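# Move the coffee mug into the sink

## Task

Get the ceramic mug, which still holds cold coffee, into the sink. It fails if the mug drops more than a few centimetres or is struck hard, or if the robot tips over or is left leaning.

## Robot and tools

Robot: a simulated Hello Robot Stretch 3. It has one arm with a five-finger hand. A two-wheel base (0.33 m long, 0.34 m wide, rounded back) can only drive forward/back or spin; it cannot slide sideways. It pivots about a point 0.05 m behind its front edge. A lift moves the arm up a mast, and the arm telescopes out to the robot's right. To bring the hand further forward, drive the base. With arm retracted and wrist folded, a spin sweeps a 0.28 m radius; an unfolded, level wrist reaches beyond that.

Frames: the base frame has its origin on the floor between the drive wheels, x forward, y left, z up, in metres. hand_pose is reported there. The odometry frame is where the base frame was when the scene began; base_odometry counts wheel turns only, so slip shows as travel. Heading is in rad, left positive.

move: one action per call. Base and joints may be combined; servos goes alone.
- base: an object with exactly one key. translate_m is a relative drive in metres (positive forward, -3 to 3). rotate_rad is a relative spin in radians (positive left, -6.4 to 6.4). Both count from the last reported base position.
- joints: an object of absolute targets keyed by joint name. lift_m 0 to 1.1 m; arm_m 0 to 0.52 m (extension); wrist_yaw_rad -1.345 to 4.42 (0 along the arm, positive toward the robot's front, about 3.0 folded over the base); wrist_pitch_rad -1.57 to 0.451 (0 level, negative tips fingers down; sags about 0.05 near level, more when loaded); wrist_roll_rad -2.911 to 2.918 (2.62 palm down, -0.52 palm up); head_pan_rad -3.953 to 1.73 (0 ahead, left positive, -1.57 along the arm); head_tilt_rad -1.53 to 0.419 (negative looks down). Hand motors hand_little, hand_ring, hand_middle, hand_index, hand_thumb_bend: -1 to 1, +1 straight/open, -1 curled. hand_thumb_turn: +1 beside the palm, -1 opposite the fingers. hand_force_limit (-1 to 1) is a setting: closing stops at a fingertip load rising linearly from about 0 N at -1 to 10 N at +1 (15 N for thumb motors). hand_speed (-0.96 to 1) is a setting; the scene begins at -0.8 with force limit 0. Use -0.94 or slower for a soft grip; faster closes can overshoot the force setting several times.
- pace: "default" or "max". speeds: per-motion top speed (m/s or rad/s), keyed like the joints plus translate_m and rotate_rad, no higher than max. Default/max: translate 0.12/0.30, rotate 0.76/1.90, lift 0.11/0.15, arm 0.14/0.40. The base is capped at 0.10 m/s and 0.63 rad/s unless lift_m < 0.30, arm_m < 0.03 and wrist_yaw_rad > 2.54.
- contact_limits: a motor_effort percentage (1 to 100) at which a motion halts, given only next to that motion's own command. arm_m takes a number (negative sense when retracting); translate_m and rotate_rad take a number (either wheel); lift_m takes an object {"down": n, "up": n}, force percent beyond free motion, under about 12 may halt in free air. Without one, the base never stops on contact.
- servos: "reboot" re-enables servos that shut off after a torque fault.
- cameras: list of head_camera, nav_camera, wrist_camera or all; [] for none.
- blocking: true (default) waits until everything rests; false returns within about half a second while motions continue. A later move overrides only what it names.
An empty move just reports state and images. Unknown keys make the call invalid; out-of-range values get it refused, and a refusal or an uncommanded stop cancels your remaining move, wait and finished_scene calls in that reply.

wait(seconds 0 to 10) lets time pass, returning early when running moves settle. stop brakes everything still moving; braked joints may keep pressing. zoom_image(camera, region [x0,y0,x1,y1] pixels, at most 504 each way) enlarges part of the latest image. show_instructions shows the reference pages. finished_scene (scene 1) ends it for good; the mug must stay in the sink afterwards.

Results: the "move" line reads done, or the worst status. base_status and joint_status per motion: done, moving, off_target (rested short and may still push), stopped (you braked it), contact_stop (that joint went slack until commanded again; a base wheel goes slack alone and may spin the robot), time_out or torque_fault (target dropped). on_its_own lists uncommanded behaviour; its "held at" is a target. motor_effort is percent of maximum, positive toward higher values, peak in brackets; wheels positive push forward. hand_stopped_by gives six words in order little, ring, middle, index, thumb_bend, thumb_turn: moving, target, force, stalled or fault. The *_load_n values are fingertip force in N, positive pushing open; a lost grip drops them toward 0. lidar_m gives 12 distances from the base origin at 0.17 m height, 30-degree sectors counter-clockwise from straight ahead (4th left, 7th behind, 10th right); "-" means nothing seen or something under 0.15 m. wrist_depth_mm and head_depth_mm are 7x7 grids of depth in mm from the top left. base_tilt is in degrees (forward, right), accurate to about 4. If turned_by_wheels and turned_by_imu disagree by over 0.15, believe the IMU.

Cameras: head_camera and nav_camera ride on the head. head_camera images arrive sideways (rotate a quarter turn clockwise to view upright), nav_camera the opposite way. wrist_camera sits above the palm looking down the fingers and rolls with the wrist.

Hand geometry: the hand point is 0.045 m in front of the palm; +z runs along the straight fingers, +y out of the palm. Fingers extend 0.06 to 0.07 m past it. With the thumb turned fully in, the hand wraps objects 0.035 to 0.065 m thick, or a handle down to 0.025 m. The wrist camera juts behind the palm heel and can collide.

Cautions: before folding or unfolding the wrist, put lift_m between 0.32 and 0.95, pitch -0.4, roll near 0. With yaw below -0.4 keep pitch at -0.5 or lower. Pushing on something immovable with the hand above about 0.45 m, or driving while the hand is caught on something, can topple the robot; if base_tilt shows leaning, back the hand off. Wrist and head never stop on contact and can fault from prolonged strain. Lower the mug gently, never release it while moving, avoid hard contact with fixtures, and keep it upright so the coffee stays in. Loose items may occasionally get nudged.

Each tool is called after ">>>" by a JSON object that holds its "op" and its "data".

Reference images:

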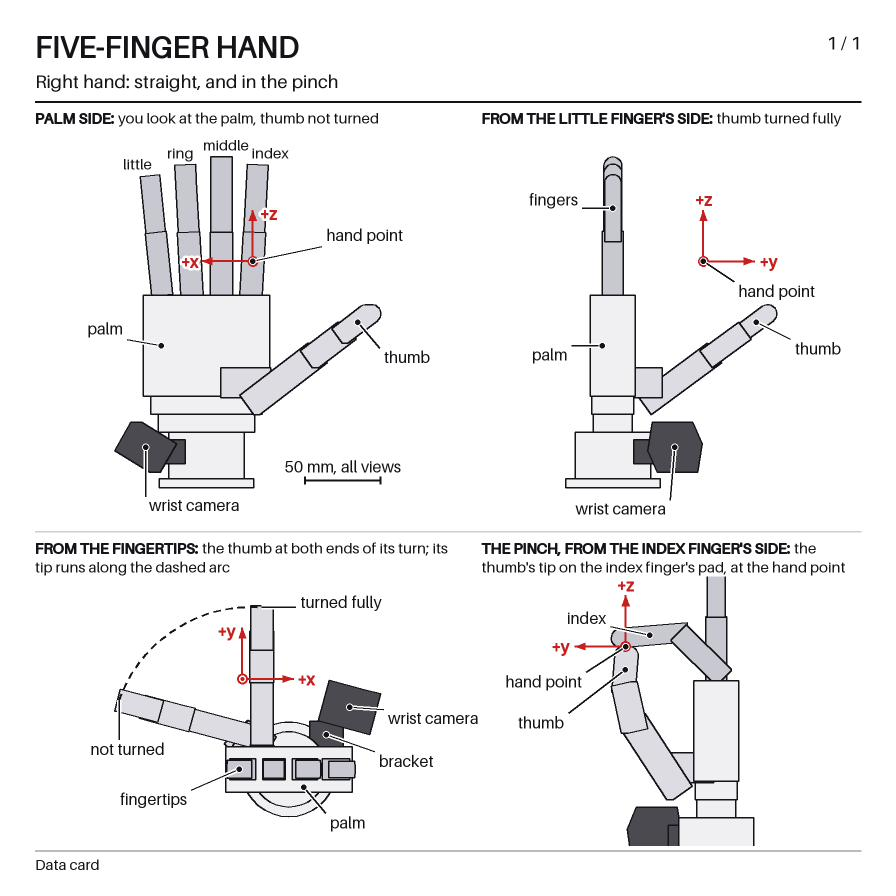

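## Session

>>> {"op": "move", "data": {"cameras": ["all"]}}

Scene clock: 0.00 s.
base_odometry: x=+0.000 y=+0.000 heading=+0.000
turned_by_wheels: +0.000
turned_by_imu: +0.000
base_tilt: forward=+0.0 right=+0.1
lidar_m: 2.27 2.25 1.69 1.53 1.18 1.22 1.49 1.49 1.79 1.91 2.23 2.71
head_depth_mm: 1705 2448 2772 2735 2718 2707 2399 / 1707 2470 2737 2700 2687 2660 2279 / 1652 2470 2665 2645 2622 2211 2278 / 1648 2516 2621 2624 2609 2252 2351 / 1660 2532 2595 2580 2555 2207 2367 / 1595 2513 2539 2530 2516 2186 2365 / 1664 2512 2512 2479 2484 2167 2327
base_status: not commanded
joint_positions: lift_m=+0.524 arm_m=+0.001 wrist_yaw_rad=+2.827 wrist_pitch_rad=-0.571 wrist_roll_rad=+0.000 head_pan_rad=+0.000 head_tilt_rad=-0.004 hand_little=+1.000 hand_ring=+1.000 hand_middle=+1.000 hand_index=+1.000 hand_thumb_turn=+1.000 hand_thumb_bend=+1.000 hand_force_limit=+0.000 hand_speed=-0.800
joint_status: not commanded
measured_speeds: all 0
hand_stopped_by: target,target,target,target,target,target
little_load_n: 0.0
ring_load_n: 0.0
middle_load_n: 0.0
index_load_n: 0.5
thumb_bend_load_n: 0.0
thumb_turn_load_n: 0.0
motor_effort: left_wheel=-0.2 right_wheel=+0.5 lift_m=+24.1 arm_m=-0.7 wrist_yaw_rad=+0.6 wrist_pitch_rad=+6.3 wrist_roll_rad=-0.1 head_pan_rad=+0.1 head_tilt_rad=+4.1
hand_pose: x=+0.1003 y=+0.0447 z=+0.5372 quat_wxyz=(-0.050, +0.357, +0.802, +0.476) (m; base frame)
wrist_depth_mm: 151 - - - - - - / 150 - - - - - - / 160 - - - - - - / 179 200 961 954 978 961 994 / 807 213 103 185 839 814 816 / 712 - 82 103 701 717 726 / 632 - - 72 99 655 112
pictures: head_camera (sideways), nav_camera (sideways), wrist_camera

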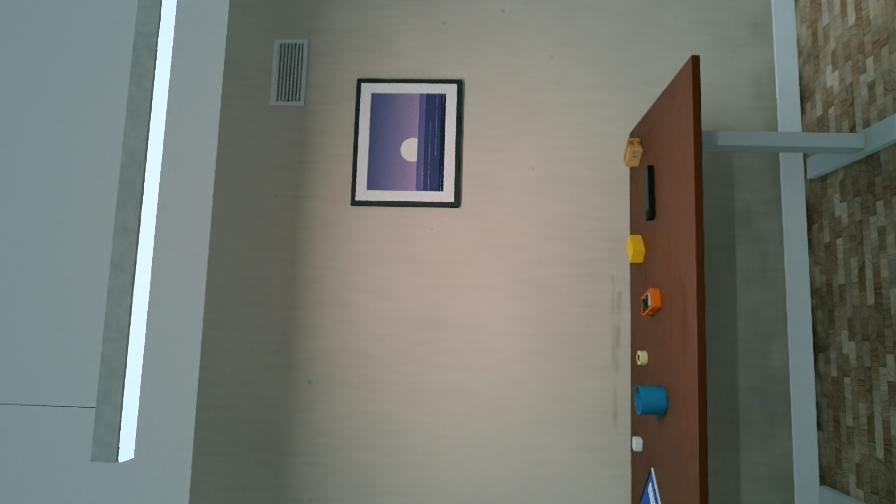

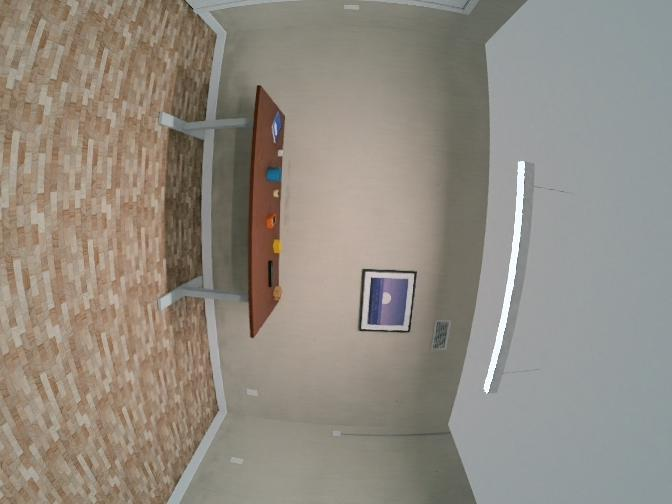

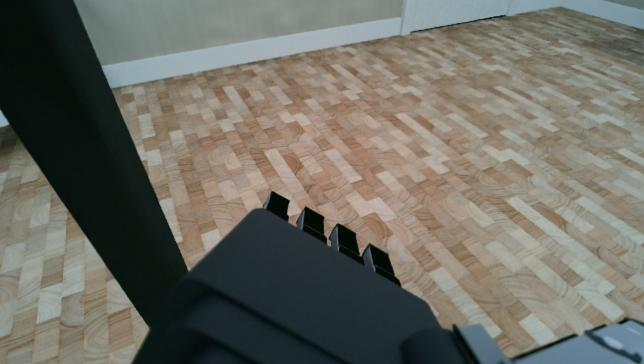

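>>> {"op": "move", "data": {"joints": {"head_pan_rad": -1.57, "head_tilt_rad": -0.3}, "pace": "max", "cameras": ["head_camera","nav_camera"]}}

>>> {"op": "move", "data": {"joints": {"head_pan_rad": 1.57, "head_tilt_rad": -0.3}, "pace": "max", "cameras": ["head_camera","nav_camera"]}}

>>> {"op": "move", "data": {"joints": {"head_pan_rad": -3.14, "head_tilt_rad": -0.3}, "pace": "max", "cameras": ["head_camera","nav_camera"]}}

Scene clock: 3.70 s.
move: done
base_odometry: x=+0.000 y=+0.000 heading=+0.000
turned_by_wheels: +0.000
turned_by_imu: +0.000
base_tilt: forward=+0.0 right=+0.1
lidar_m: 2.27 2.25 1.68 1.53 1.17 1.22 1.49 1.49 1.79 1.91 2.24 2.71
head_depth_mm: 2048 2163 2263 2387 2510 2065 1582 / 2011 2120 2225 2216 2382 2062 1580 / 1993 2084 2179 2242 2348 2065 1577 / 1960 2062 2139 2201 2312 2058 1583 / 1935 2030 2097 2183 2292 2051 1582 / 1910 1990 2093 2183 2307 2059 1577 / 1874 1956 2049 2151 2274 2053 1576
base_status: not commanded
joint_positions: lift_m=+0.524 arm_m=+0.001 wrist_yaw_rad=+2.827 wrist_pitch_rad=-0.571 wrist_roll_rad=+0.000 head_pan_rad=-1.584 head_tilt_rad=-0.297 hand_little=+1.000 hand_ring=+1.000 hand_middle=+1.000 hand_index=+1.000 hand_thumb_turn=+1.000 hand_thumb_bend=+1.000 hand_force_limit=+0.000 hand_speed=-0.800
joint_status: all done
measured_speeds: all 0
hand_stopped_by: target,target,target,target,target,target
little_load_n: 0.0
ring_load_n: 0.0
middle_load_n: 0.0
index_load_n: 0.0
thumb_bend_load_n: 0.0
thumb_turn_load_n: 0.0
motor_effort: left_wheel=-1.0(1.3) right_wheel=+0.4(0.8) lift_m=+21.2(21.7) arm_m=-1.8(3.1) wrist_yaw_rad=+0.5(1.3) wrist_pitch_rad=+6.5(6.5) wrist_roll_rad=-0.1(0.2) head_pan_rad=-3.0(6.1) head_tilt_rad=-1.2(5.2)
hand_pose: x=+0.1003 y=+0.0447 z=+0.5371 quat_wxyz=(-0.050, +0.357, +0.802, +0.476) (m; base frame)
wrist_depth_mm: 151 - - - - - - / 150 - - - - - - / 159 - - - - - - / 179 200 948 993 980 983 965 / 785 212 102 185 818 851 822 / 718 - 82 102 692 712 717 / 638 - - 72 99 651 112
pictures: head_camera (sideways), nav_camera (sideways)
camera_calibration:
head_camera: T_world_to_cam=[[-0.00821282, 0.248525, -0.968591, 1.27401], [0.999512, 0.0312221, -0.000463896, -0.000972516], [0.0301262, -0.968122, -0.24866, 0.284835], [0, 0, 0, 1]] pos_world=[0.00285425, -0.0408379, 1.30482]
nav_camera: T_world_to_cam=[[0.056695, -0.335503, 0.940331, -1.19515], [-0.99839, -0.0172984, 0.0540235, -0.00827475], [-0.00185881, -0.94188, -0.335944, 0.389443], [0, 0, 0, 1]] pos_world=[0.0602212, -0.0343099, 1.25511]

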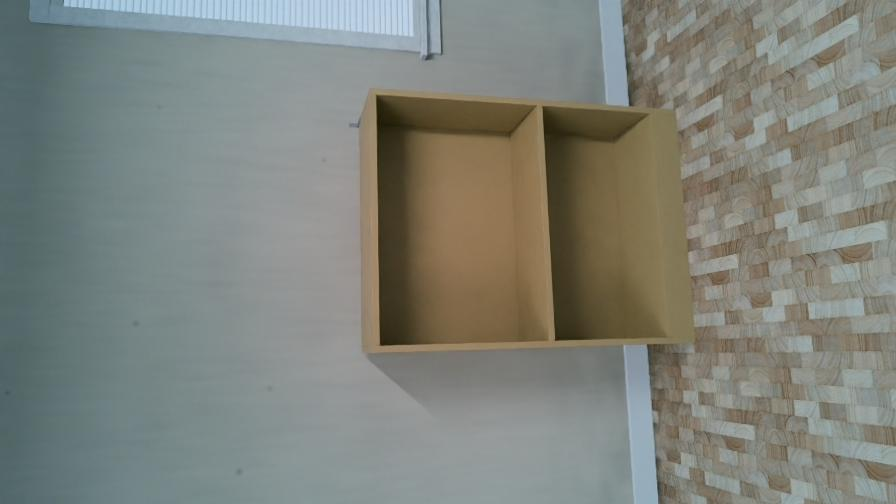

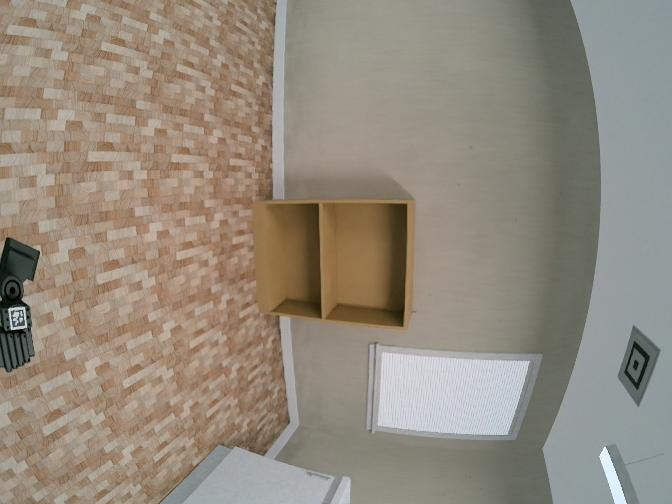

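Scene clock: 5.10 s.
move: done
base_odometry: x=+0.000 y=+0.000 heading=+0.000
turned_by_wheels: +0.000
turned_by_imu: +0.000
base_tilt: forward=+0.0 right=+0.1
lidar_m: 2.27 2.25 1.69 1.53 1.18 1.22 1.49 1.49 1.78 1.91 2.23 2.70
head_depth_mm: 1388 1450 1527 1603 1695 1796 1583 / 1370 1432 1506 1582 1668 1766 1574 / 1356 1416 1490 1561 1643 1735 1582 / 1332 1398 1457 1541 1616 1711 1581 / 1323 1378 1446 1512 1595 1687 1579 / 1304 1359 1427 1497 1569 1668 1572 / 1288 1347 1411 1480 1549 1621 1519
base_status: not commanded
joint_positions: lift_m=+0.524 arm_m=+0.001 wrist_yaw_rad=+2.827 wrist_pitch_rad=-0.571 wrist_roll_rad=+0.000 head_pan_rad=+1.590 head_tilt_rad=-0.298 hand_little=+1.000 hand_ring=+1.000 hand_middle=+1.000 hand_index=+1.000 hand_thumb_turn=+1.000 hand_thumb_bend=+1.000 hand_force_limit=+0.000 hand_speed=-0.800
joint_status: all done
measured_speeds: all 0
hand_stopped_by: target,target,target,target,target,target
little_load_n: 0.0
ring_load_n: 0.0
middle_load_n: 0.0
index_load_n: 0.0
thumb_bend_load_n: -0.5
thumb_turn_load_n: 0.5
motor_effort: left_wheel=-0.8(1.3) right_wheel=+0.5(0.6) lift_m=+21.0(21.9) arm_m=-2.8(3.7) wrist_yaw_rad=+0.6(0.9) wrist_pitch_rad=+6.2(6.4) wrist_roll_rad=+0.2(0.2) head_pan_rad=+1.6(5.5) head_tilt_rad=+0.7(2.0)
hand_pose: x=+0.1003 y=+0.0447 z=+0.5371 quat_wxyz=(-0.050, +0.357, +0.802, +0.476) (m; base frame)
wrist_depth_mm: 151 - - - - - - / 150 - - - - - - / 160 - - - - - - / 179 200 989 997 954 971 945 / 808 212 102 186 826 817 809 / 710 - 82 103 689 704 717 / 632 - - 72 99 652 112
pictures: head_camera (sideways), nav_camera (sideways)
camera_calibration:
head_camera: T_world_to_cam=[[0.0164234, -0.249534, -0.968227, 1.27344], [-0.997941, -0.0641388, -0.00039745, 0.0112002], [-0.0620017, 0.96624, -0.250074, 0.287292], [0, 0, 0, 1]] pos_world=[0.00807547, 0.0408912, 1.30482]
nav_camera: T_world_to_cam=[[-0.0676955, 0.334869, 0.93983, -1.19378], [0.997276, 0.0503575, 0.0538905, -0.0202667], [-0.0292812, 0.940918, -0.337366, 0.391466], [0, 0, 0, 1]] pos_world=[-0.0491392, 0.0324423, 1.25511]

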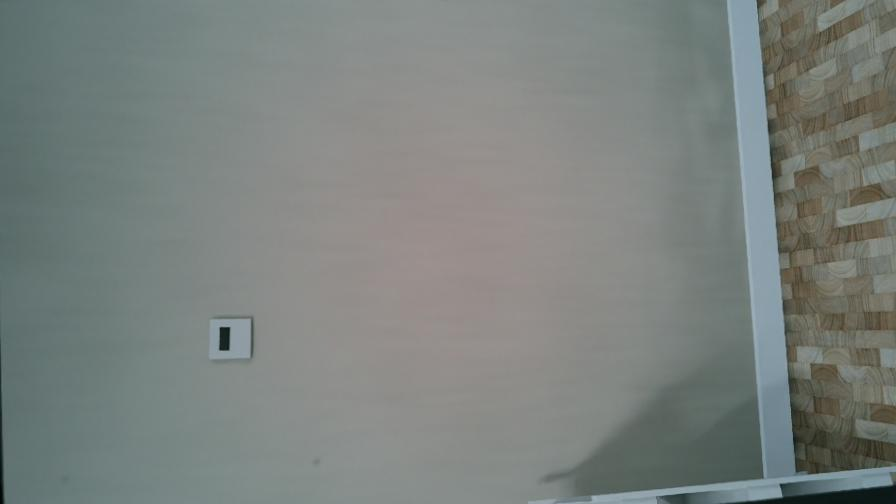

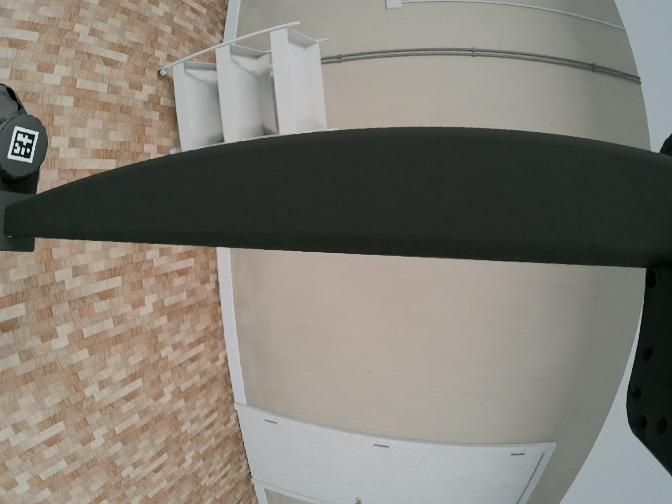

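Scene clock: 6.80 s.
move: done
base_odometry: x=+0.000 y=+0.000 heading=+0.000
turned_by_wheels: +0.000
turned_by_imu: +0.000
base_tilt: forward=+0.0 right=+0.0
lidar_m: 2.27 2.25 1.69 1.52 1.18 1.21 1.49 1.49 1.79 1.91 2.23 2.72
head_depth_mm: 1966 2053 2170 2283 2404 2058 1577 / 1934 2028 2136 2219 2353 2058 1586 / 1890 1979 2076 1606 1646 1745 1582 / 1861 1946 2028 1609 1612 1698 1577 / 1832 1900 1998 1603 1566 1652 1570 / 1799 1872 1962 1594 1534 1612 1581 / 1764 1853 1934 1593 1499 1580 1582
base_status: not commanded
joint_positions: lift_m=+0.524 arm_m=+0.001 wrist_yaw_rad=+2.827 wrist_pitch_rad=-0.571 wrist_roll_rad=+0.000 head_pan_rad=-3.178 head_tilt_rad=-0.299 hand_little=+1.000 hand_ring=+1.000 hand_middle=+1.000 hand_index=+1.000 hand_thumb_turn=+1.000 hand_thumb_bend=+1.000 hand_force_limit=+0.000 hand_speed=-0.800
joint_status: all done
measured_speeds: all 0
hand_stopped_by: target,target,target,target,target,target
little_load_n: 0.5
ring_load_n: 0.0
middle_load_n: 0.0
index_load_n: 0.0
thumb_bend_load_n: 0.0
thumb_turn_load_n: 0.0
motor_effort: left_wheel=-0.6(1.5) right_wheel=+0.3(0.7) lift_m=+21.0(21.9) arm_m=-4.4(4.8) wrist_yaw_rad=+0.2(1.0) wrist_pitch_rad=+6.2(6.4) wrist_roll_rad=-0.1(0.2) head_pan_rad=-2.0(6.3) head_tilt_rad=-0.8(2.2)
hand_pose: x=+0.1003 y=+0.0447 z=+0.5371 quat_wxyz=(-0.050, +0.357, +0.802, +0.476) (m; base frame)
wrist_depth_mm: 150 - - - - - - / 150 - - - - - - / 159 - - - - - - / 179 200 967 949 947 944 958 / 800 214 102 185 835 850 837 / 705 - 82 102 704 710 715 / 635 - - 72 99 643 113
pictures: head_camera (sideways), nav_camera (sideways)
camera_calibration:
head_camera: T_world_to_cam=[[0.250844, 0.00252515, -0.968024, 1.2717], [0.00855049, -0.999963, -0.000392776, 0.00506395], [-0.96799, -0.00817855, -0.250857, 0.293763], [0, 0, 0, 1]] pos_world=[-0.0346821, 0.00425509, 1.30473]
nav_camera: T_world_to_cam=[[-0.338907, -0.0489655, 0.939545, -1.19179], [0.00516369, 0.998533, 0.0539023, -0.014241], [-0.940806, 0.0231194, -0.338157, 0.398029], [0, 0, 0, 1]] pos_world=[-0.0293638, -0.0533387, 1.2551]

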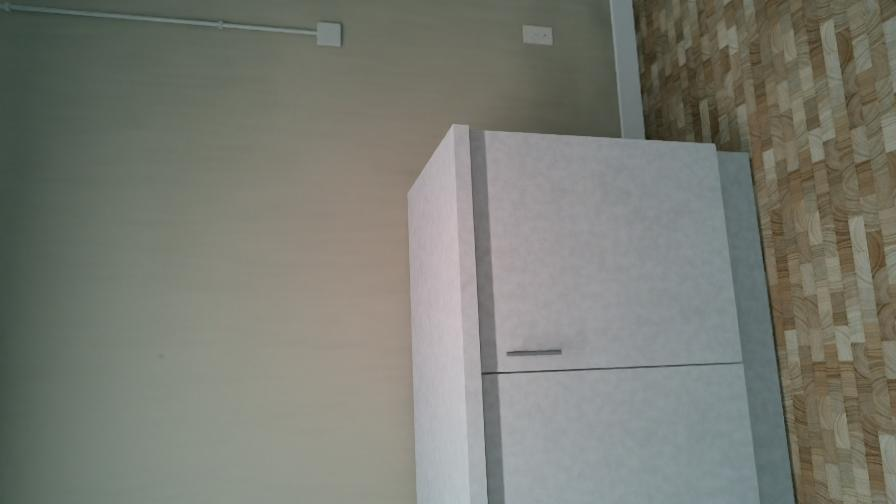

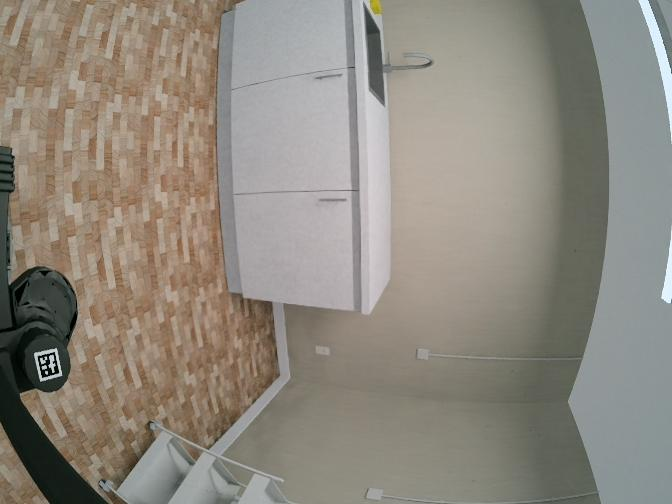

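>>> {"op": "move", "data": {"joints": {"head_pan_rad": -2.5, "head_tilt_rad": -0.25}, "pace": "max", "cameras": ["head_camera","nav_camera"]}}

>>> {"op": "move", "data": {"joints": {"head_pan_rad": -0.5, "head_tilt_rad": -0.25}, "pace": "max", "cameras": ["head_camera"]}}

>>> {"op": "move", "data": {"joints": {"head_pan_rad": 0.2, "head_tilt_rad": -0.25}, "pace": "max", "cameras": ["head_camera"]}}

Scene clock: 9.93 s.
move: done
base_odometry: x=+0.000 y=+0.000 heading=+0.000
turned_by_wheels: +0.000
turned_by_imu: +0.000
base_tilt: forward=+0.1 right=+0.2
lidar_m: 2.28 2.25 1.69 1.52 1.17 1.22 1.49 1.49 1.79 1.91 2.23 2.70
head_depth_mm: 1815 1891 1932 1955 1473 1523 1588 / 1903 1969 2049 1955 1553 1603 1650 / 2003 2064 2150 2050 1637 1704 1659 / 2133 2198 2281 2105 1738 1823 1658 / 2253 2329 2429 1917 1849 1924 1644 / 2364 2467 2585 2738 2803 2082 1644 / 2531 2610 2713 2817 2880 2161 1641
base_status: not commanded
joint_positions: lift_m=+0.524 arm_m=+0.001 wrist_yaw_rad=+2.827 wrist_pitch_rad=-0.571 wrist_roll_rad=+0.000 head_pan_rad=-2.504 head_tilt_rad=-0.257 hand_little=+1.000 hand_ring=+1.000 hand_middle=+1.000 hand_index=+1.000 hand_thumb_turn=+1.000 hand_thumb_bend=+1.000 hand_force_limit=+0.000 hand_speed=-0.800
joint_status: all done
measured_speeds: all 0
hand_stopped_by: target,target,target,target,target,target
little_load_n: 0.0
ring_load_n: 0.0
middle_load_n: 0.0
index_load_n: 0.0
thumb_bend_load_n: -0.5
thumb_turn_load_n: 0.0
motor_effort: left_wheel=-0.5(1.6) right_wheel=+0.4(0.6) lift_m=+21.7(22.0) arm_m=-4.5(6.6) wrist_yaw_rad=+0.4(1.0) wrist_pitch_rad=+6.3(6.4) wrist_roll_rad=-0.1(0.1) head_pan_rad=+2.3(4.7) head_tilt_rad=+4.7(5.0)
hand_pose: x=+0.1003 y=+0.0447 z=+0.5371 quat_wxyz=(-0.050, +0.357, +0.802, +0.476) (m; base frame)
wrist_depth_mm: 152 - - - - - - / 150 - - - - - - / 159 - - - - - - / 179 200 941 983 968 953 949 / 799 212 102 186 818 818 814 / 716 - 82 103 697 709 708 / 635 - - 72 99 641 112
pictures: head_camera (sideways), nav_camera (sideways)
camera_calibration:
head_camera: T_world_to_cam=[[0.161171, 0.133815, -0.977813, 1.28508], [0.630525, -0.776165, -0.0022907, 0.00375783], [-0.759251, -0.616166, -0.209469, 0.238662], [0, 0, 0, 1]] pos_world=[-0.0282827, -0.0219903, 1.30657]
nav_camera: T_world_to_cam=[[-0.201848, -0.225719, 0.953052, -1.21017], [-0.617124, 0.784927, 0.0551994, -0.0121767], [-0.760536, -0.57701, -0.297733, 0.344357], [0, 0, 0, 1]] pos_world=[0.010111, -0.0649036, 1.25655]

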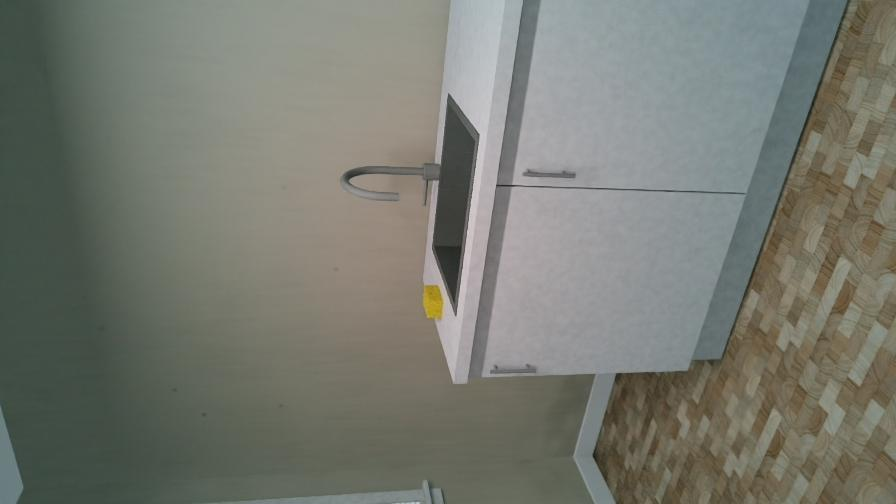

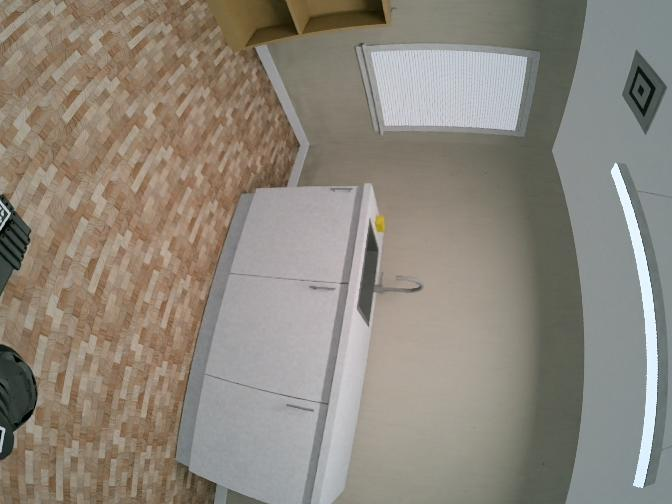

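Scene clock: 11.10 s.
move: done
base_odometry: x=+0.000 y=+0.000 heading=+0.000
turned_by_wheels: +0.000
turned_by_imu: +0.000
base_tilt: forward=+0.1 right=+0.1
lidar_m: 2.27 2.25 1.69 1.52 1.18 1.22 1.49 1.49 1.79 1.91 2.23 2.70
head_depth_mm: 2384 2464 2511 2598 2650 2196 1654 / 2603 2715 2798 2908 2922 2197 1657 / 2871 3098 3197 3298 3205 2203 1649 / 2822 2976 3103 3212 3267 2198 1652 / 2641 2785 2900 3003 3034 2198 1653 / 2501 2599 2700 2749 2850 2193 1655 / 2361 2427 2511 2554 2610 2172 1645
base_status: not commanded
joint_positions: lift_m=+0.524 arm_m=+0.001 wrist_yaw_rad=+2.827 wrist_pitch_rad=-0.571 wrist_roll_rad=+0.000 head_pan_rad=-0.477 head_tilt_rad=-0.254 hand_little=+1.000 hand_ring=+1.000 hand_middle=+1.000 hand_index=+1.000 hand_thumb_turn=+1.000 hand_thumb_bend=+1.000 hand_force_limit=+0.000 hand_speed=-0.800
joint_status: all done
measured_speeds: all 0
hand_stopped_by: target,target,target,target,target,target
little_load_n: 0.0
ring_load_n: 0.0
middle_load_n: 0.0
index_load_n: 0.0
thumb_bend_load_n: 0.0
thumb_turn_load_n: 0.0
motor_effort: left_wheel=-0.2(1.4) right_wheel=+0.4(0.6) lift_m=+21.6(22.1) arm_m=-6.5(6.7) wrist_yaw_rad=+0.5(1.0) wrist_pitch_rad=+6.2(6.5) wrist_roll_rad=+0.0(0.1) head_pan_rad=+1.3(5.4) head_tilt_rad=+4.2(4.9)
hand_pose: x=+0.1003 y=+0.0447 z=+0.5371 quat_wxyz=(-0.050, +0.357, +0.802, +0.476) (m; base frame)
wrist_depth_mm: 150 - - - - - - / 150 - - - - - - / 160 - - - - - - / 179 200 979 971 962 948 989 / 813 213 103 185 817 811 830 / 713 - 82 102 707 721 717 / 631 - - 72 99 651 112
pictures: head_camera (sideways)
camera_calibration:
head_camera: T_world_to_cam=[[-0.188515, 0.0845227, -0.978426, 1.28798], [0.419347, 0.907823, -0.00237289, 0.00507717], [0.888037, -0.410747, -0.206583, 0.224864], [0, 0, 0, 1]] pos_world=[0.0409869, -0.0211102, 1.30665]

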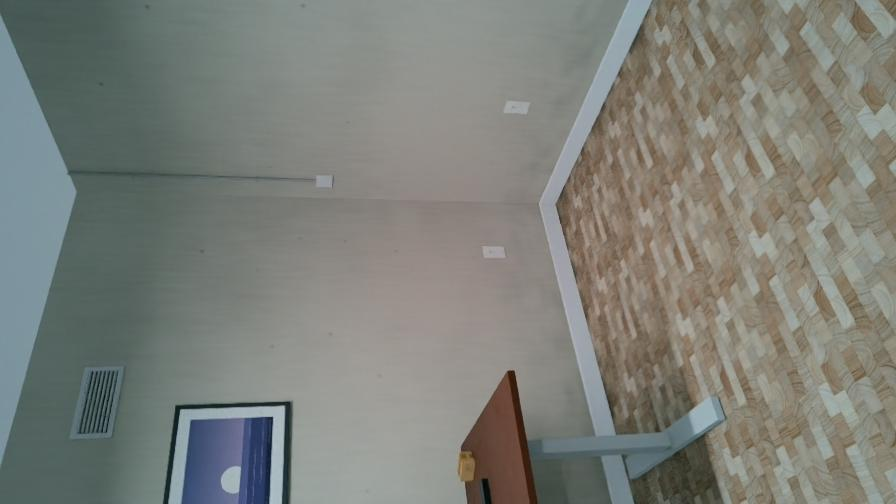

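Scene clock: 11.93 s.
move: done
base_odometry: x=+0.000 y=+0.000 heading=+0.000
turned_by_wheels: +0.000
turned_by_imu: +0.000
base_tilt: forward=+0.1 right=+0.0
lidar_m: 2.27 2.25 1.69 1.53 1.18 1.22 1.49 1.49 1.79 1.91 2.23 2.71
head_depth_mm: 2297 2377 2464 2550 2655 2213 1668 / 2301 2410 2489 2548 2705 2207 1661 / 2331 2417 2519 2564 2691 2198 1663 / 2365 2477 2549 2598 2747 2207 1655 / 2379 2472 2544 2646 2638 2190 1657 / 2401 2484 2592 2681 2778 2188 1643 / 2408 2501 2622 2703 2817 2192 1649
base_status: not commanded
joint_positions: lift_m=+0.524 arm_m=+0.001 wrist_yaw_rad=+2.827 wrist_pitch_rad=-0.571 wrist_roll_rad=+0.000 head_pan_rad=+0.224 head_tilt_rad=-0.252 hand_little=+1.000 hand_ring=+1.000 hand_middle=+1.000 hand_index=+1.000 hand_thumb_turn=+1.000 hand_thumb_bend=+1.000 hand_force_limit=+0.000 hand_speed=-0.800
joint_status: all done
measured_speeds: all 0
hand_stopped_by: target,target,target,target,target,target
little_load_n: 0.0
ring_load_n: 0.0
middle_load_n: 0.0
index_load_n: 0.0
thumb_bend_load_n: 0.0
thumb_turn_load_n: 0.0
motor_effort: left_wheel=-0.1(1.3) right_wheel=+0.4(0.6) lift_m=+22.1(22.1) arm_m=-6.9(7.4) wrist_yaw_rad=+0.1(0.7) wrist_pitch_rad=+6.3(6.5) wrist_roll_rad=+0.1(0.1) head_pan_rad=+2.4(5.1) head_tilt_rad=+4.2(5.3)
hand_pose: x=+0.1003 y=+0.0447 z=+0.5371 quat_wxyz=(-0.050, +0.357, +0.802, +0.476) (m; base frame)
wrist_depth_mm: 150 - - - - - - / 150 - - - - - - / 159 - - - - - - / 178 200 975 961 978 997 951 / 810 212 103 185 818 826 823 / 712 - 82 103 693 740 716 / 631 - - 72 99 646 113
pictures: head_camera (sideways)
camera_calibration:
head_camera: T_world_to_cam=[[-0.197346, -0.0568978, -0.978681, 1.2884], [-0.26565, 0.964066, -0.00248108, 0.00945008], [0.943655, 0.259497, -0.20537, 0.222962], [0, 0, 0, 1]] pos_world=[0.0463733, 0.00633892, 1.30675]

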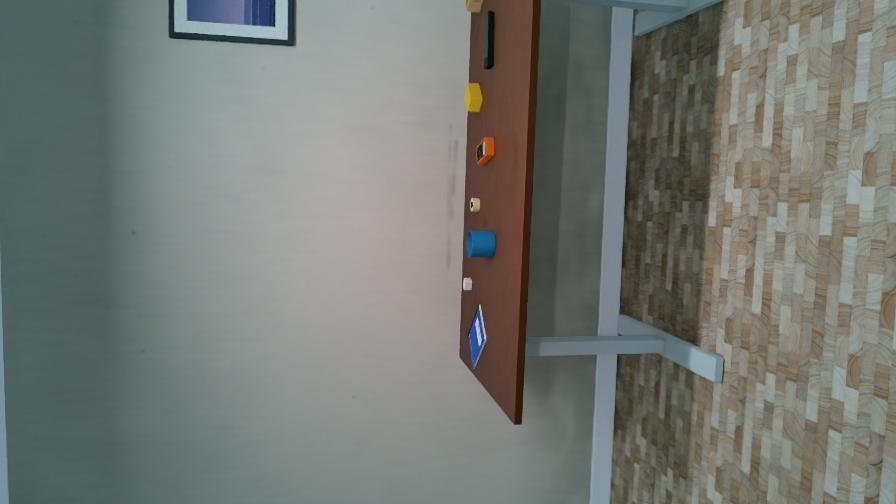

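>>> {"op": "zoom_image", "data": {"camera": "head_camera", "region": [400, 180, 560, 340]}}

>>> {"op": "zoom_image", "data": {"camera": "head_camera", "region": [400, 40, 600, 240]}}

Scaled by 3.150 from the camera's 896x504 image, which has a finer 1280x720 frame.

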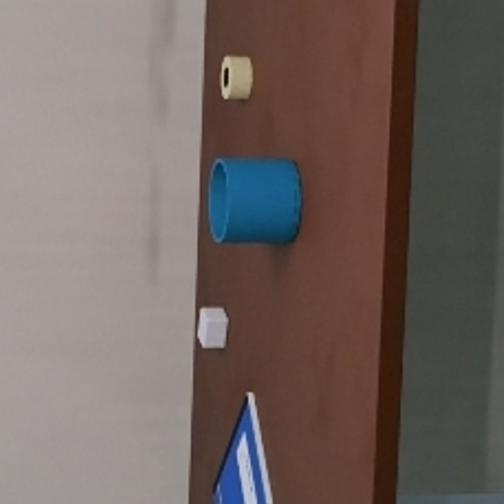

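Scaled by 2.520 from the camera's 896x504 image, which has a finer 1280x720 frame.

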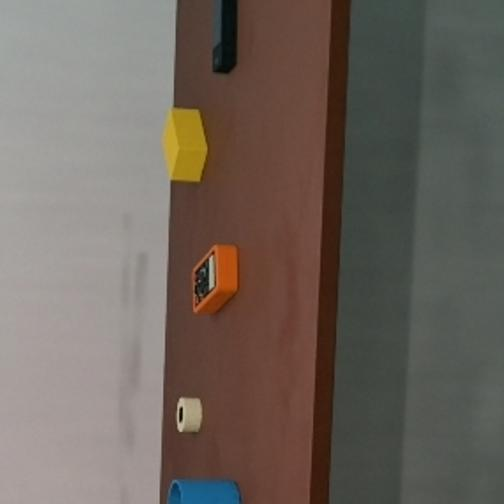

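>>> {"op": "move", "data": {"base": {"rotate_rad": 0.281}, "joints": {"lift_m": 0.28, "head_pan_rad": 0.0, "head_tilt_rad": -0.35}, "pace": "max"}}

>>> {"op": "move", "data": {"base": {"translate_m": 1.1}, "pace": "max", "cameras": ["head_camera","nav_camera"]}}

Scene clock: 37.50 s.
move: done
base_odometry: x=+0.000 y=+0.000 heading=+0.280
turned_by_wheels: +0.280
turned_by_imu: +0.276
base_tilt: forward=+0.1 right=+0.0
lidar_m: 2.25 1.97 1.55 1.14 1.16 1.52 1.49 1.59 2.07 1.91 2.39 2.28
head_depth_mm: 2214 2328 2464 2453 2679 1929 1504 / 2241 2381 2481 2439 2676 1931 1513 / 2257 2385 2526 2322 2691 1930 1505 / 2294 2432 2546 2624 2694 1922 1506 / 2337 2468 2596 2697 2523 1939 1507 / 2363 2516 2638 2835 2655 1926 1513 / 2422 2536 2697 2858 2668 1922 1501
base_status: done
joint_positions: lift_m=+0.280 arm_m=+0.001 wrist_yaw_rad=+2.827 wrist_pitch_rad=-0.573 wrist_roll_rad=+0.000 head_pan_rad=-0.003 head_tilt_rad=-0.347 hand_little=+1.000 hand_ring=+1.000 hand_middle=+1.000 hand_index=+1.000 hand_thumb_turn=+1.000 hand_thumb_bend=+1.000 hand_force_limit=+0.000 hand_speed=-0.800
joint_status: all done
measured_speeds: all 0
hand_stopped_by: target,target,target,target,target,target
little_load_n: 0.0
ring_load_n: 0.0
middle_load_n: 0.0
index_load_n: 0.0
thumb_bend_load_n: 0.0
thumb_turn_load_n: 0.0
motor_effort: left_wheel=-9.8(15.7) right_wheel=+10.5(13.8) lift_m=+22.1(26.1) arm_m=-13.2(13.7) wrist_yaw_rad=+0.5(1.4) wrist_pitch_rad=+6.7(6.8) wrist_roll_rad=+0.2(0.2) head_pan_rad=-3.6(5.0) head_tilt_rad=-1.5(3.8)
hand_pose: x=+0.1003 y=+0.0445 z=+0.2924 quat_wxyz=(-0.050, +0.357, +0.802, +0.476) (m; base frame)
wrist_depth_mm: 151 - - - - - - / 150 882 904 874 909 908 916 / 160 682 727 722 739 724 729 / 179 200 607 602 611 601 602 / 498 212 103 185 511 512 508 / 265 253 82 102 438 444 448 / 238 - - 72 99 405 112
pictures: none

Scene clock: 42.53 s.
move: done
base_odometry: x=+1.057 y=+0.304 heading=+0.280
turned_by_wheels: +0.000
turned_by_imu: +0.003
base_tilt: forward=+0.0 right=+0.0
lidar_m: 1.17 1.19 1.40 1.40 1.52 1.70 2.57 2.74 2.31 2.33 2.02 1.35
head_depth_mm: 1296 1363 1440 1519 1203 908 1505 / 1307 1374 1457 1543 1207 909 1501 / 1329 1402 1478 1554 1113 945 1507 / 1351 1419 1502 1579 1208 946 1499 / 1366 1441 1528 1598 1208 987 1458 / 1385 1461 1561 1637 1205 986 1455 / 1405 1486 1575 1679 1718 1706 1495
base_status: done
joint_positions: lift_m=+0.280 arm_m=+0.001 wrist_yaw_rad=+2.827 wrist_pitch_rad=-0.573 wrist_roll_rad=+0.000 head_pan_rad=-0.003 head_tilt_rad=-0.350 hand_little=+1.000 hand_ring=+1.000 hand_middle=+1.000 hand_index=+1.000 hand_thumb_turn=+1.000 hand_thumb_bend=+1.000 hand_force_limit=+0.000 hand_speed=-0.800
joint_status: not commanded
measured_speeds: all 0
hand_stopped_by: target,target,target,target,target,target
little_load_n: 0.0
ring_load_n: 0.0
middle_load_n: 0.0
index_load_n: 0.0
thumb_bend_load_n: 0.0
thumb_turn_load_n: 0.0
motor_effort: left_wheel=-3.3(11.2) right_wheel=+9.0(19.2) lift_m=+35.4(36.0) arm_m=-16.8(16.9) wrist_yaw_rad=+0.0(1.1) wrist_pitch_rad=+6.8(6.8) wrist_roll_rad=+0.0(0.2) head_pan_rad=+0.9(3.9) head_tilt_rad=-1.2(1.9)
hand_pose: x=+0.1003 y=+0.0445 z=+0.2924 quat_wxyz=(-0.050, +0.357, +0.802, +0.476) (m; base frame)
wrist_depth_mm: 150 - - - - - - / 150 891 903 888 885 916 903 / 160 688 723 729 729 726 718 / 179 200 598 602 603 604 592 / 491 213 103 186 508 519 508 / 265 253 82 102 435 448 446 / 238 - - 72 99 406 112
pictures: head_camera (sideways), nav_camera (sideways)
camera_calibration:
head_camera: T_world_to_cam=[[-0.29941, -0.0107484, -0.954064, 1.25684], [-0.0420026, 0.999116, 0.00192555, 0.00235139], [0.953199, 0.0406497, -0.299597, 0.345569], [0, 0, 0, 1]] pos_world=[0.0470148, -0.00288749, 1.30264]
nav_camera: T_world_to_cam=[[0.3842, 0.0602394, 0.921283, -1.17229], [0.031065, -0.998148, 0.0523104, -0.0123619], [0.922727, 0.00852198, -0.38536, 0.448063], [0, 0, 0, 1]] pos_world=[0.0373357, 0.0544603, 1.25332]

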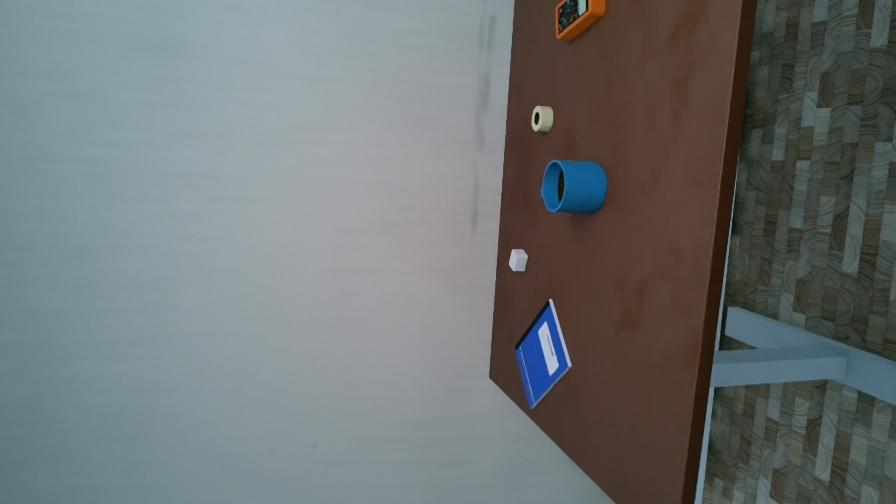

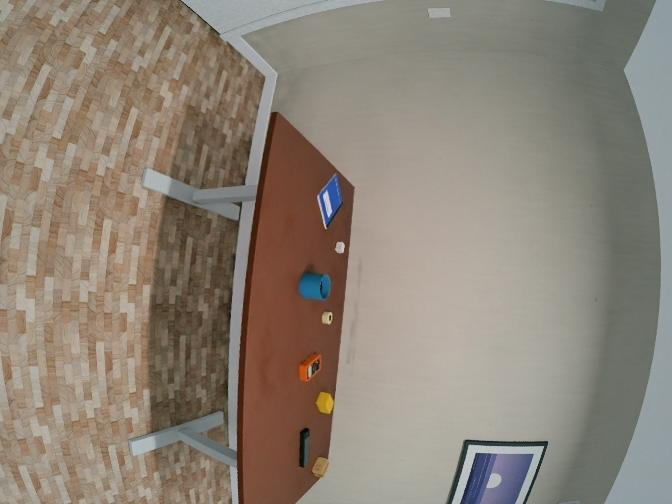

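>>> {"op": "zoom_image", "data": {"camera": "head_camera", "region": [490, 100, 650, 260]}}

Scaled by 3.150 from the camera's 896x504 image, which has a finer 1280x720 frame.

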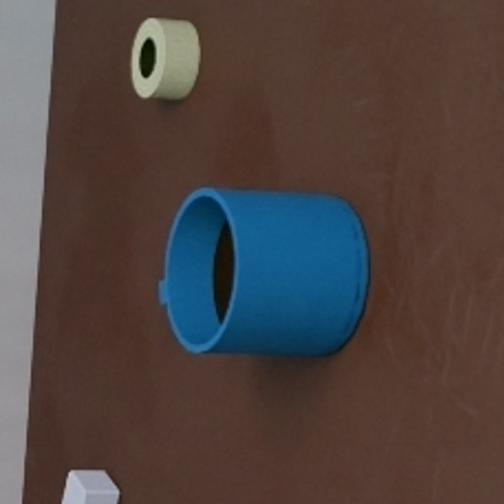

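>>> {"op": "move", "data": {"base": {"rotate_rad": -0.342}, "pace": "max"}}

>>> {"op": "move", "data": {"base": {"translate_m": 0.365}, "pace": "max"}}

>>> {"op": "move", "data": {"base": {"rotate_rad": 1.82}, "joints": {"head_pan_rad": -1.5, "head_tilt_rad": -0.7}, "pace": "max", "cameras": ["head_camera","nav_camera"]}}

Scene clock: 150.93 s.
move: done
base_odometry: x=+1.057 y=+0.304 heading=-0.061
turned_by_wheels: -0.342
turned_by_imu: -0.337
base_tilt: forward=+0.1 right=+0.0
lidar_m: 1.56 1.17 1.59 1.40 1.41 1.66 1.93 2.58 2.62 2.30 2.34 1.34
head_depth_mm: 1429 1512 1629 1699 1212 1483 1487 / 1413 1494 1584 1674 1210 993 1510 / 1385 1468 1553 1643 1205 989 1501 / 1359 1436 1516 1594 1202 946 1497 / 1332 1406 1487 1563 1207 945 1501 / 1309 1377 1451 1545 1140 905 1498 / 1283 1350 1426 1505 1199 900 1488
base_status: done
joint_positions: lift_m=+0.280 arm_m=+0.001 wrist_yaw_rad=+2.827 wrist_pitch_rad=-0.573 wrist_roll_rad=+0.000 head_pan_rad=+0.000 head_tilt_rad=-0.350 hand_little=+1.000 hand_ring=+1.000 hand_middle=+1.000 hand_index=+1.000 hand_thumb_turn=+1.000 hand_thumb_bend=+1.000 hand_force_limit=+0.000 hand_speed=-0.800
joint_status: not commanded
measured_speeds: all 0
hand_stopped_by: target,target,target,target,target,target
little_load_n: 0.0
ring_load_n: 0.0
middle_load_n: 0.0
index_load_n: 0.0
thumb_bend_load_n: 0.0
thumb_turn_load_n: 0.0
motor_effort: left_wheel=+8.8(16.6) right_wheel=-9.8(17.8) lift_m=+37.7(40.7) arm_m=-21.2(22.1) wrist_yaw_rad=+0.3(1.0) wrist_pitch_rad=+6.7(6.8) wrist_roll_rad=+0.2(0.2) head_pan_rad=+3.1(4.5) head_tilt_rad=-0.9(1.7)
hand_pose: x=+0.1003 y=+0.0445 z=+0.2924 quat_wxyz=(-0.050, +0.357, +0.802, +0.476) (m; base frame)
wrist_depth_mm: 151 - - - - - - / 150 901 899 901 920 919 881 / 160 688 695 727 723 718 728 / 179 199 601 606 602 609 595 / 500 212 102 185 521 511 514 / 269 252 82 103 434 446 449 / 235 - - 72 99 405 112
pictures: none

Scene clock: 153.47 s.
move: done
base_odometry: x=+1.421 y=+0.282 heading=-0.061
turned_by_wheels: +0.000
turned_by_imu: +0.001
base_tilt: forward=+0.0 right=-0.1
lidar_m: 1.20 0.90 0.89 1.48 1.47 1.76 2.19 2.93 2.42 2.25 2.25 1.02
head_depth_mm: 1096 1159 1244 1325 1209 872 678 / 1085 1151 1222 1301 1208 869 679 / 1065 1126 1192 1268 1207 863 680 / 1046 1100 1164 1240 1209 859 678 / 1024 1082 1147 1211 1204 869 677 / 1003 1059 1119 1182 1213 867 678 / 986 1036 1091 1157 1198 780 676
base_status: done
joint_positions: lift_m=+0.280 arm_m=+0.001 wrist_yaw_rad=+2.827 wrist_pitch_rad=-0.573 wrist_roll_rad=+0.000 head_pan_rad=+0.000 head_tilt_rad=-0.351 hand_little=+1.000 hand_ring=+1.000 hand_middle=+1.000 hand_index=+1.000 hand_thumb_turn=+1.000 hand_thumb_bend=+1.000 hand_force_limit=+0.000 hand_speed=-0.800
joint_status: not commanded
measured_speeds: all 0
hand_stopped_by: target,target,target,target,target,target
little_load_n: 0.0
ring_load_n: 0.0
middle_load_n: 0.0
index_load_n: 0.0
thumb_bend_load_n: 0.0
thumb_turn_load_n: 0.0
motor_effort: left_wheel=+3.5(16.5) right_wheel=+3.9(13.4) lift_m=+31.0(38.1) arm_m=-20.4(21.4) wrist_yaw_rad=+0.2(1.1) wrist_pitch_rad=+6.5(6.8) wrist_roll_rad=-0.1(0.2) head_pan_rad=+2.1(4.8) head_tilt_rad=+0.5(1.3)
hand_pose: x=+0.1003 y=+0.0445 z=+0.2924 quat_wxyz=(-0.050, +0.357, +0.802, +0.476) (m; base frame)
wrist_depth_mm: 151 - - - - - - / 150 920 902 886 939 903 908 / 160 698 718 709 725 712 725 / 180 201 597 595 599 596 596 / 492 212 103 186 517 517 503 / 267 250 82 102 435 445 441 / 236 - - 72 99 411 112
pictures: none

Scene clock: 155.73 s.
move: done
base_odometry: x=+1.421 y=+0.282 heading=+1.758
turned_by_wheels: +1.820
turned_by_imu: +1.790
base_tilt: forward=+0.0 right=+0.0
lidar_m: 1.47 1.56 2.03 2.92 2.94 2.32 2.25 1.02 1.04 1.21 0.89 1.53
head_depth_mm: 980 1090 1187 901 743 648 1184 / 993 1103 1202 934 745 666 1188 / 1003 1120 1206 936 745 669 1189 / 1014 1134 1216 876 749 1301 1192 / 1028 1144 1237 946 750 1299 1191 / 1039 1165 1245 946 750 1318 1195 / 1047 1173 1264 950 753 1316 1166
base_status: done
joint_positions: lift_m=+0.280 arm_m=+0.001 wrist_yaw_rad=+2.827 wrist_pitch_rad=-0.573 wrist_roll_rad=+0.000 head_pan_rad=-1.508 head_tilt_rad=-0.701 hand_little=+1.000 hand_ring=+1.000 hand_middle=+1.000 hand_index=+1.000 hand_thumb_turn=+1.000 hand_thumb_bend=+1.000 hand_force_limit=+0.000 hand_speed=-0.800
joint_status: all done
measured_speeds: all 0
hand_stopped_by: target,target,target,target,target,target
little_load_n: 0.0
ring_load_n: 0.0
middle_load_n: 0.0
index_load_n: 0.5
thumb_bend_load_n: 0.0
thumb_turn_load_n: 0.0
motor_effort: left_wheel=-7.1(17.9) right_wheel=+10.0(18.0) lift_m=+25.3(31.1) arm_m=-21.4(22.2) wrist_yaw_rad=+0.6(1.0) wrist_pitch_rad=+6.5(6.8) wrist_roll_rad=+0.0(0.2) head_pan_rad=-0.6(5.0) head_tilt_rad=-2.1(4.0)
hand_pose: x=+0.1003 y=+0.0445 z=+0.2924 quat_wxyz=(-0.050, +0.357, +0.802, +0.476) (m; base frame)
wrist_depth_mm: 150 - - - - - - / 150 900 913 879 916 908 920 / 159 687 712 730 714 719 723 / 178 199 594 593 605 595 609 / 491 212 103 185 512 510 505 / 266 252 82 102 431 453 443 / 238 - - 72 99 399 112
pictures: head_camera (sideways), nav_camera (sideways)
camera_calibration:
head_camera: T_world_to_cam=[[-0.0498471, 0.606905, -0.793209, 1.04552], [0.994429, 0.104011, 0.0170896, -0.0237671], [0.0928745, -0.787939, -0.608709, 0.75302], [0, 0, 0, 1]] pos_world=[0.00581445, -0.0387262, 1.28809]
nav_camera: T_world_to_cam=[[0.103695, -0.671904, 0.733343, -0.925541], [-0.99297, -0.112248, 0.0375633, 0.0131314], [0.0570771, -0.732083, -0.67882, 0.835163], [0, 0, 0, 1]] pos_world=[0.0613447, -0.00899136, 1.24517]

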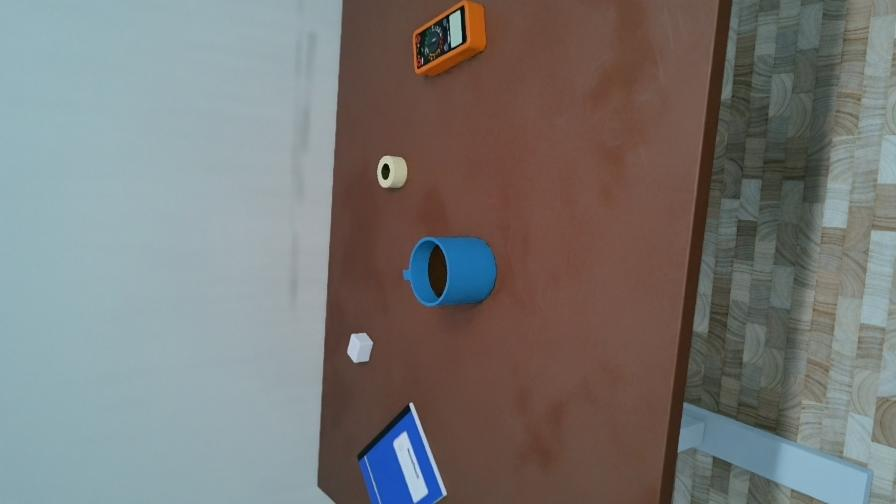

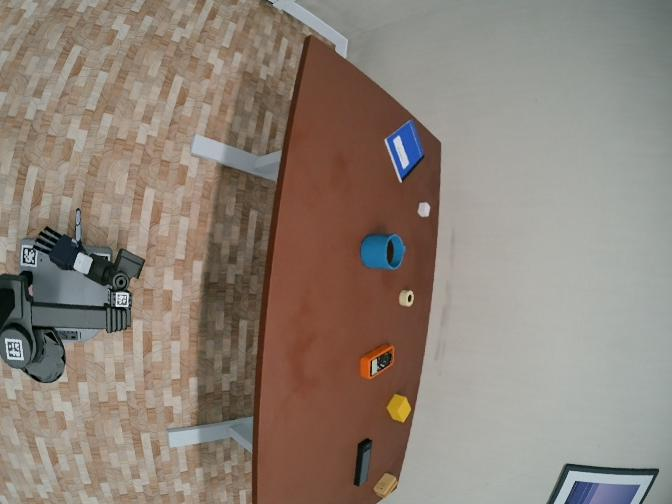

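>>> {"op": "zoom_image", "data": {"camera": "head_camera", "region": [370, 190, 530, 350]}}

Scaled by 3.150 from the camera's 896x504 image, which has a finer 1280x720 frame.

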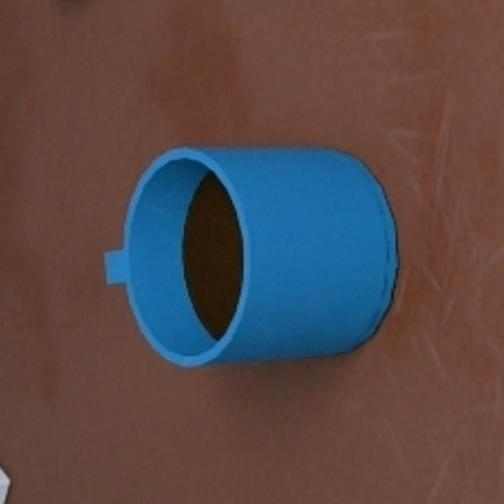

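>>> {"op": "move", "data": {"joints": {"lift_m": 0.85, "wrist_pitch_rad": -0.4, "hand_thumb_turn": -1, "head_tilt_rad": -0.75}, "pace": "max"}}

>>> {"op": "move", "data": {"joints": {"wrist_yaw_rad": 0.6}, "cameras": ["head_camera"]}}

Scene clock: 175.27 s.
move: done
base_odometry: x=+1.421 y=+0.282 heading=+1.758
turned_by_wheels: +0.000
turned_by_imu: -0.001
base_tilt: forward=+0.0 right=-0.1
lidar_m: 1.47 1.56 2.03 2.93 2.95 2.33 2.25 1.02 1.04 1.21 0.89 1.53
head_depth_mm: 986 1110 1142 858 712 626 - / 997 1120 1144 875 712 1321 - / 1013 1138 1152 879 713 643 - / 1021 1151 1148 848 713 315 1124 / 1035 1165 1154 856 718 1328 1148 / 1047 1182 1163 887 717 1340 1166 / 1059 1202 1164 888 720 1348 1159
base_status: not commanded
joint_positions: lift_m=+0.850 arm_m=+0.001 wrist_yaw_rad=+2.827 wrist_pitch_rad=-0.441 wrist_roll_rad=+0.000 head_pan_rad=-1.500 head_tilt_rad=-0.750 hand_little=+1.000 hand_ring=+1.000 hand_middle=+1.000 hand_index=+1.000 hand_thumb_turn=-1.000 hand_thumb_bend=+1.000 hand_force_limit=+0.000 hand_speed=-0.800
joint_status: all done
measured_speeds: all 0
hand_stopped_by: target,target,target,target,target,target
little_load_n: -0.5
ring_load_n: 0.0
middle_load_n: 0.0
index_load_n: 0.0
thumb_bend_load_n: 0.0
thumb_turn_load_n: 0.0
motor_effort: left_wheel=-6.8(7.9) right_wheel=+10.1(10.4) lift_m=+39.4(45.0) arm_m=-18.3(20.2) wrist_yaw_rad=+0.6(1.3) wrist_pitch_rad=+7.7(11.5) wrist_roll_rad=+0.1(0.2) head_pan_rad=+3.7(5.6) head_tilt_rad=-3.8(4.5)
hand_pose: x=+0.1048 y=+0.0585 z=+0.8922 quat_wxyz=(-0.056, +0.344, +0.772, +0.532) (m; base frame)
wrist_depth_mm: - - - - - - - / 145 - - - - 108 - / 150 - - - - 95 - / 161 - - - - 85 - / 178 198 102 185 - 85 - / - 197 82 102 123 71 - / - - - 72 89 - -
pictures: none

Scene clock: 177.40 s.
move: done
base_odometry: x=+1.421 y=+0.282 heading=+1.758
turned_by_wheels: +0.000
turned_by_imu: +0.000
base_tilt: forward=+0.0 right=+0.0
lidar_m: 1.47 1.56 2.03 2.92 2.94 2.33 2.25 1.02 1.04 1.21 0.89 1.53
head_depth_mm: 989 1110 1137 856 711 625 - / 999 1121 1141 876 711 1320 - / 1011 1131 1143 878 714 644 301 / 1021 1150 1146 845 679 325 320 / 1035 1166 1152 860 717 424 1166 / 1049 1183 1157 886 718 1341 1169 / 1057 1199 1163 890 719 1347 1163
base_status: not commanded
joint_positions: lift_m=+0.850 arm_m=+0.001 wrist_yaw_rad=+0.603 wrist_pitch_rad=-0.441 wrist_roll_rad=+0.000 head_pan_rad=-1.500 head_tilt_rad=-0.750 hand_little=+1.000 hand_ring=+1.000 hand_middle=+1.000 hand_index=+1.000 hand_thumb_turn=-1.000 hand_thumb_bend=+1.000 hand_force_limit=+0.000 hand_speed=-0.800
joint_status: all done
measured_speeds: all 0
hand_stopped_by: target,target,target,target,target,target
little_load_n: 0.0
ring_load_n: 0.0
middle_load_n: 0.0
index_load_n: 0.0
thumb_bend_load_n: 0.0
thumb_turn_load_n: 0.0
motor_effort: left_wheel=-7.3(7.8) right_wheel=+10.1(10.3) lift_m=+38.8(39.6) arm_m=-17.7(19.3) wrist_yaw_rad=-2.5(5.3) wrist_pitch_rad=+7.8(7.9) wrist_roll_rad=-0.1(0.2) head_pan_rad=+4.6(5.4) head_tilt_rad=-3.8(4.9)
hand_pose: x=+0.0644 y=-0.3709 z=+0.8922 quat_wxyz=(+0.452, +0.844, +0.034, +0.285) (m; base frame)
wrist_depth_mm: - - - - - - - / - - - 951 841 105 - / - 596 601 609 608 95 615 / - - 460 466 476 85 475 / - - 103 182 387 85 384 / - - 82 103 123 71 323 / - - - 72 89 273 280
pictures: head_camera (sideways)
camera_calibration:
head_camera: T_world_to_cam=[[-0.057348, 0.644795, -0.762201, 1.00514], [0.993647, 0.110916, 0.0190694, -0.0263201], [0.0968364, -0.756265, -0.647059, 0.802839], [0, 0, 0, 1]] pos_world=[0.00605155, -0.0380301, 1.28611]

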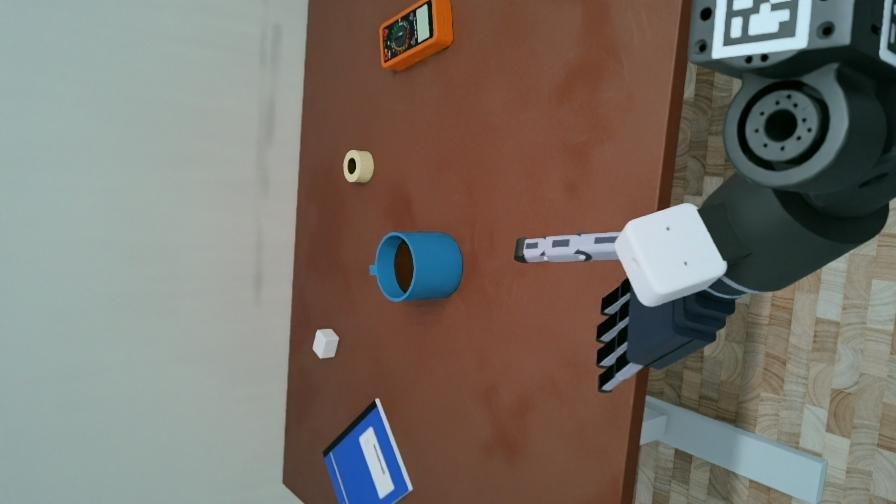

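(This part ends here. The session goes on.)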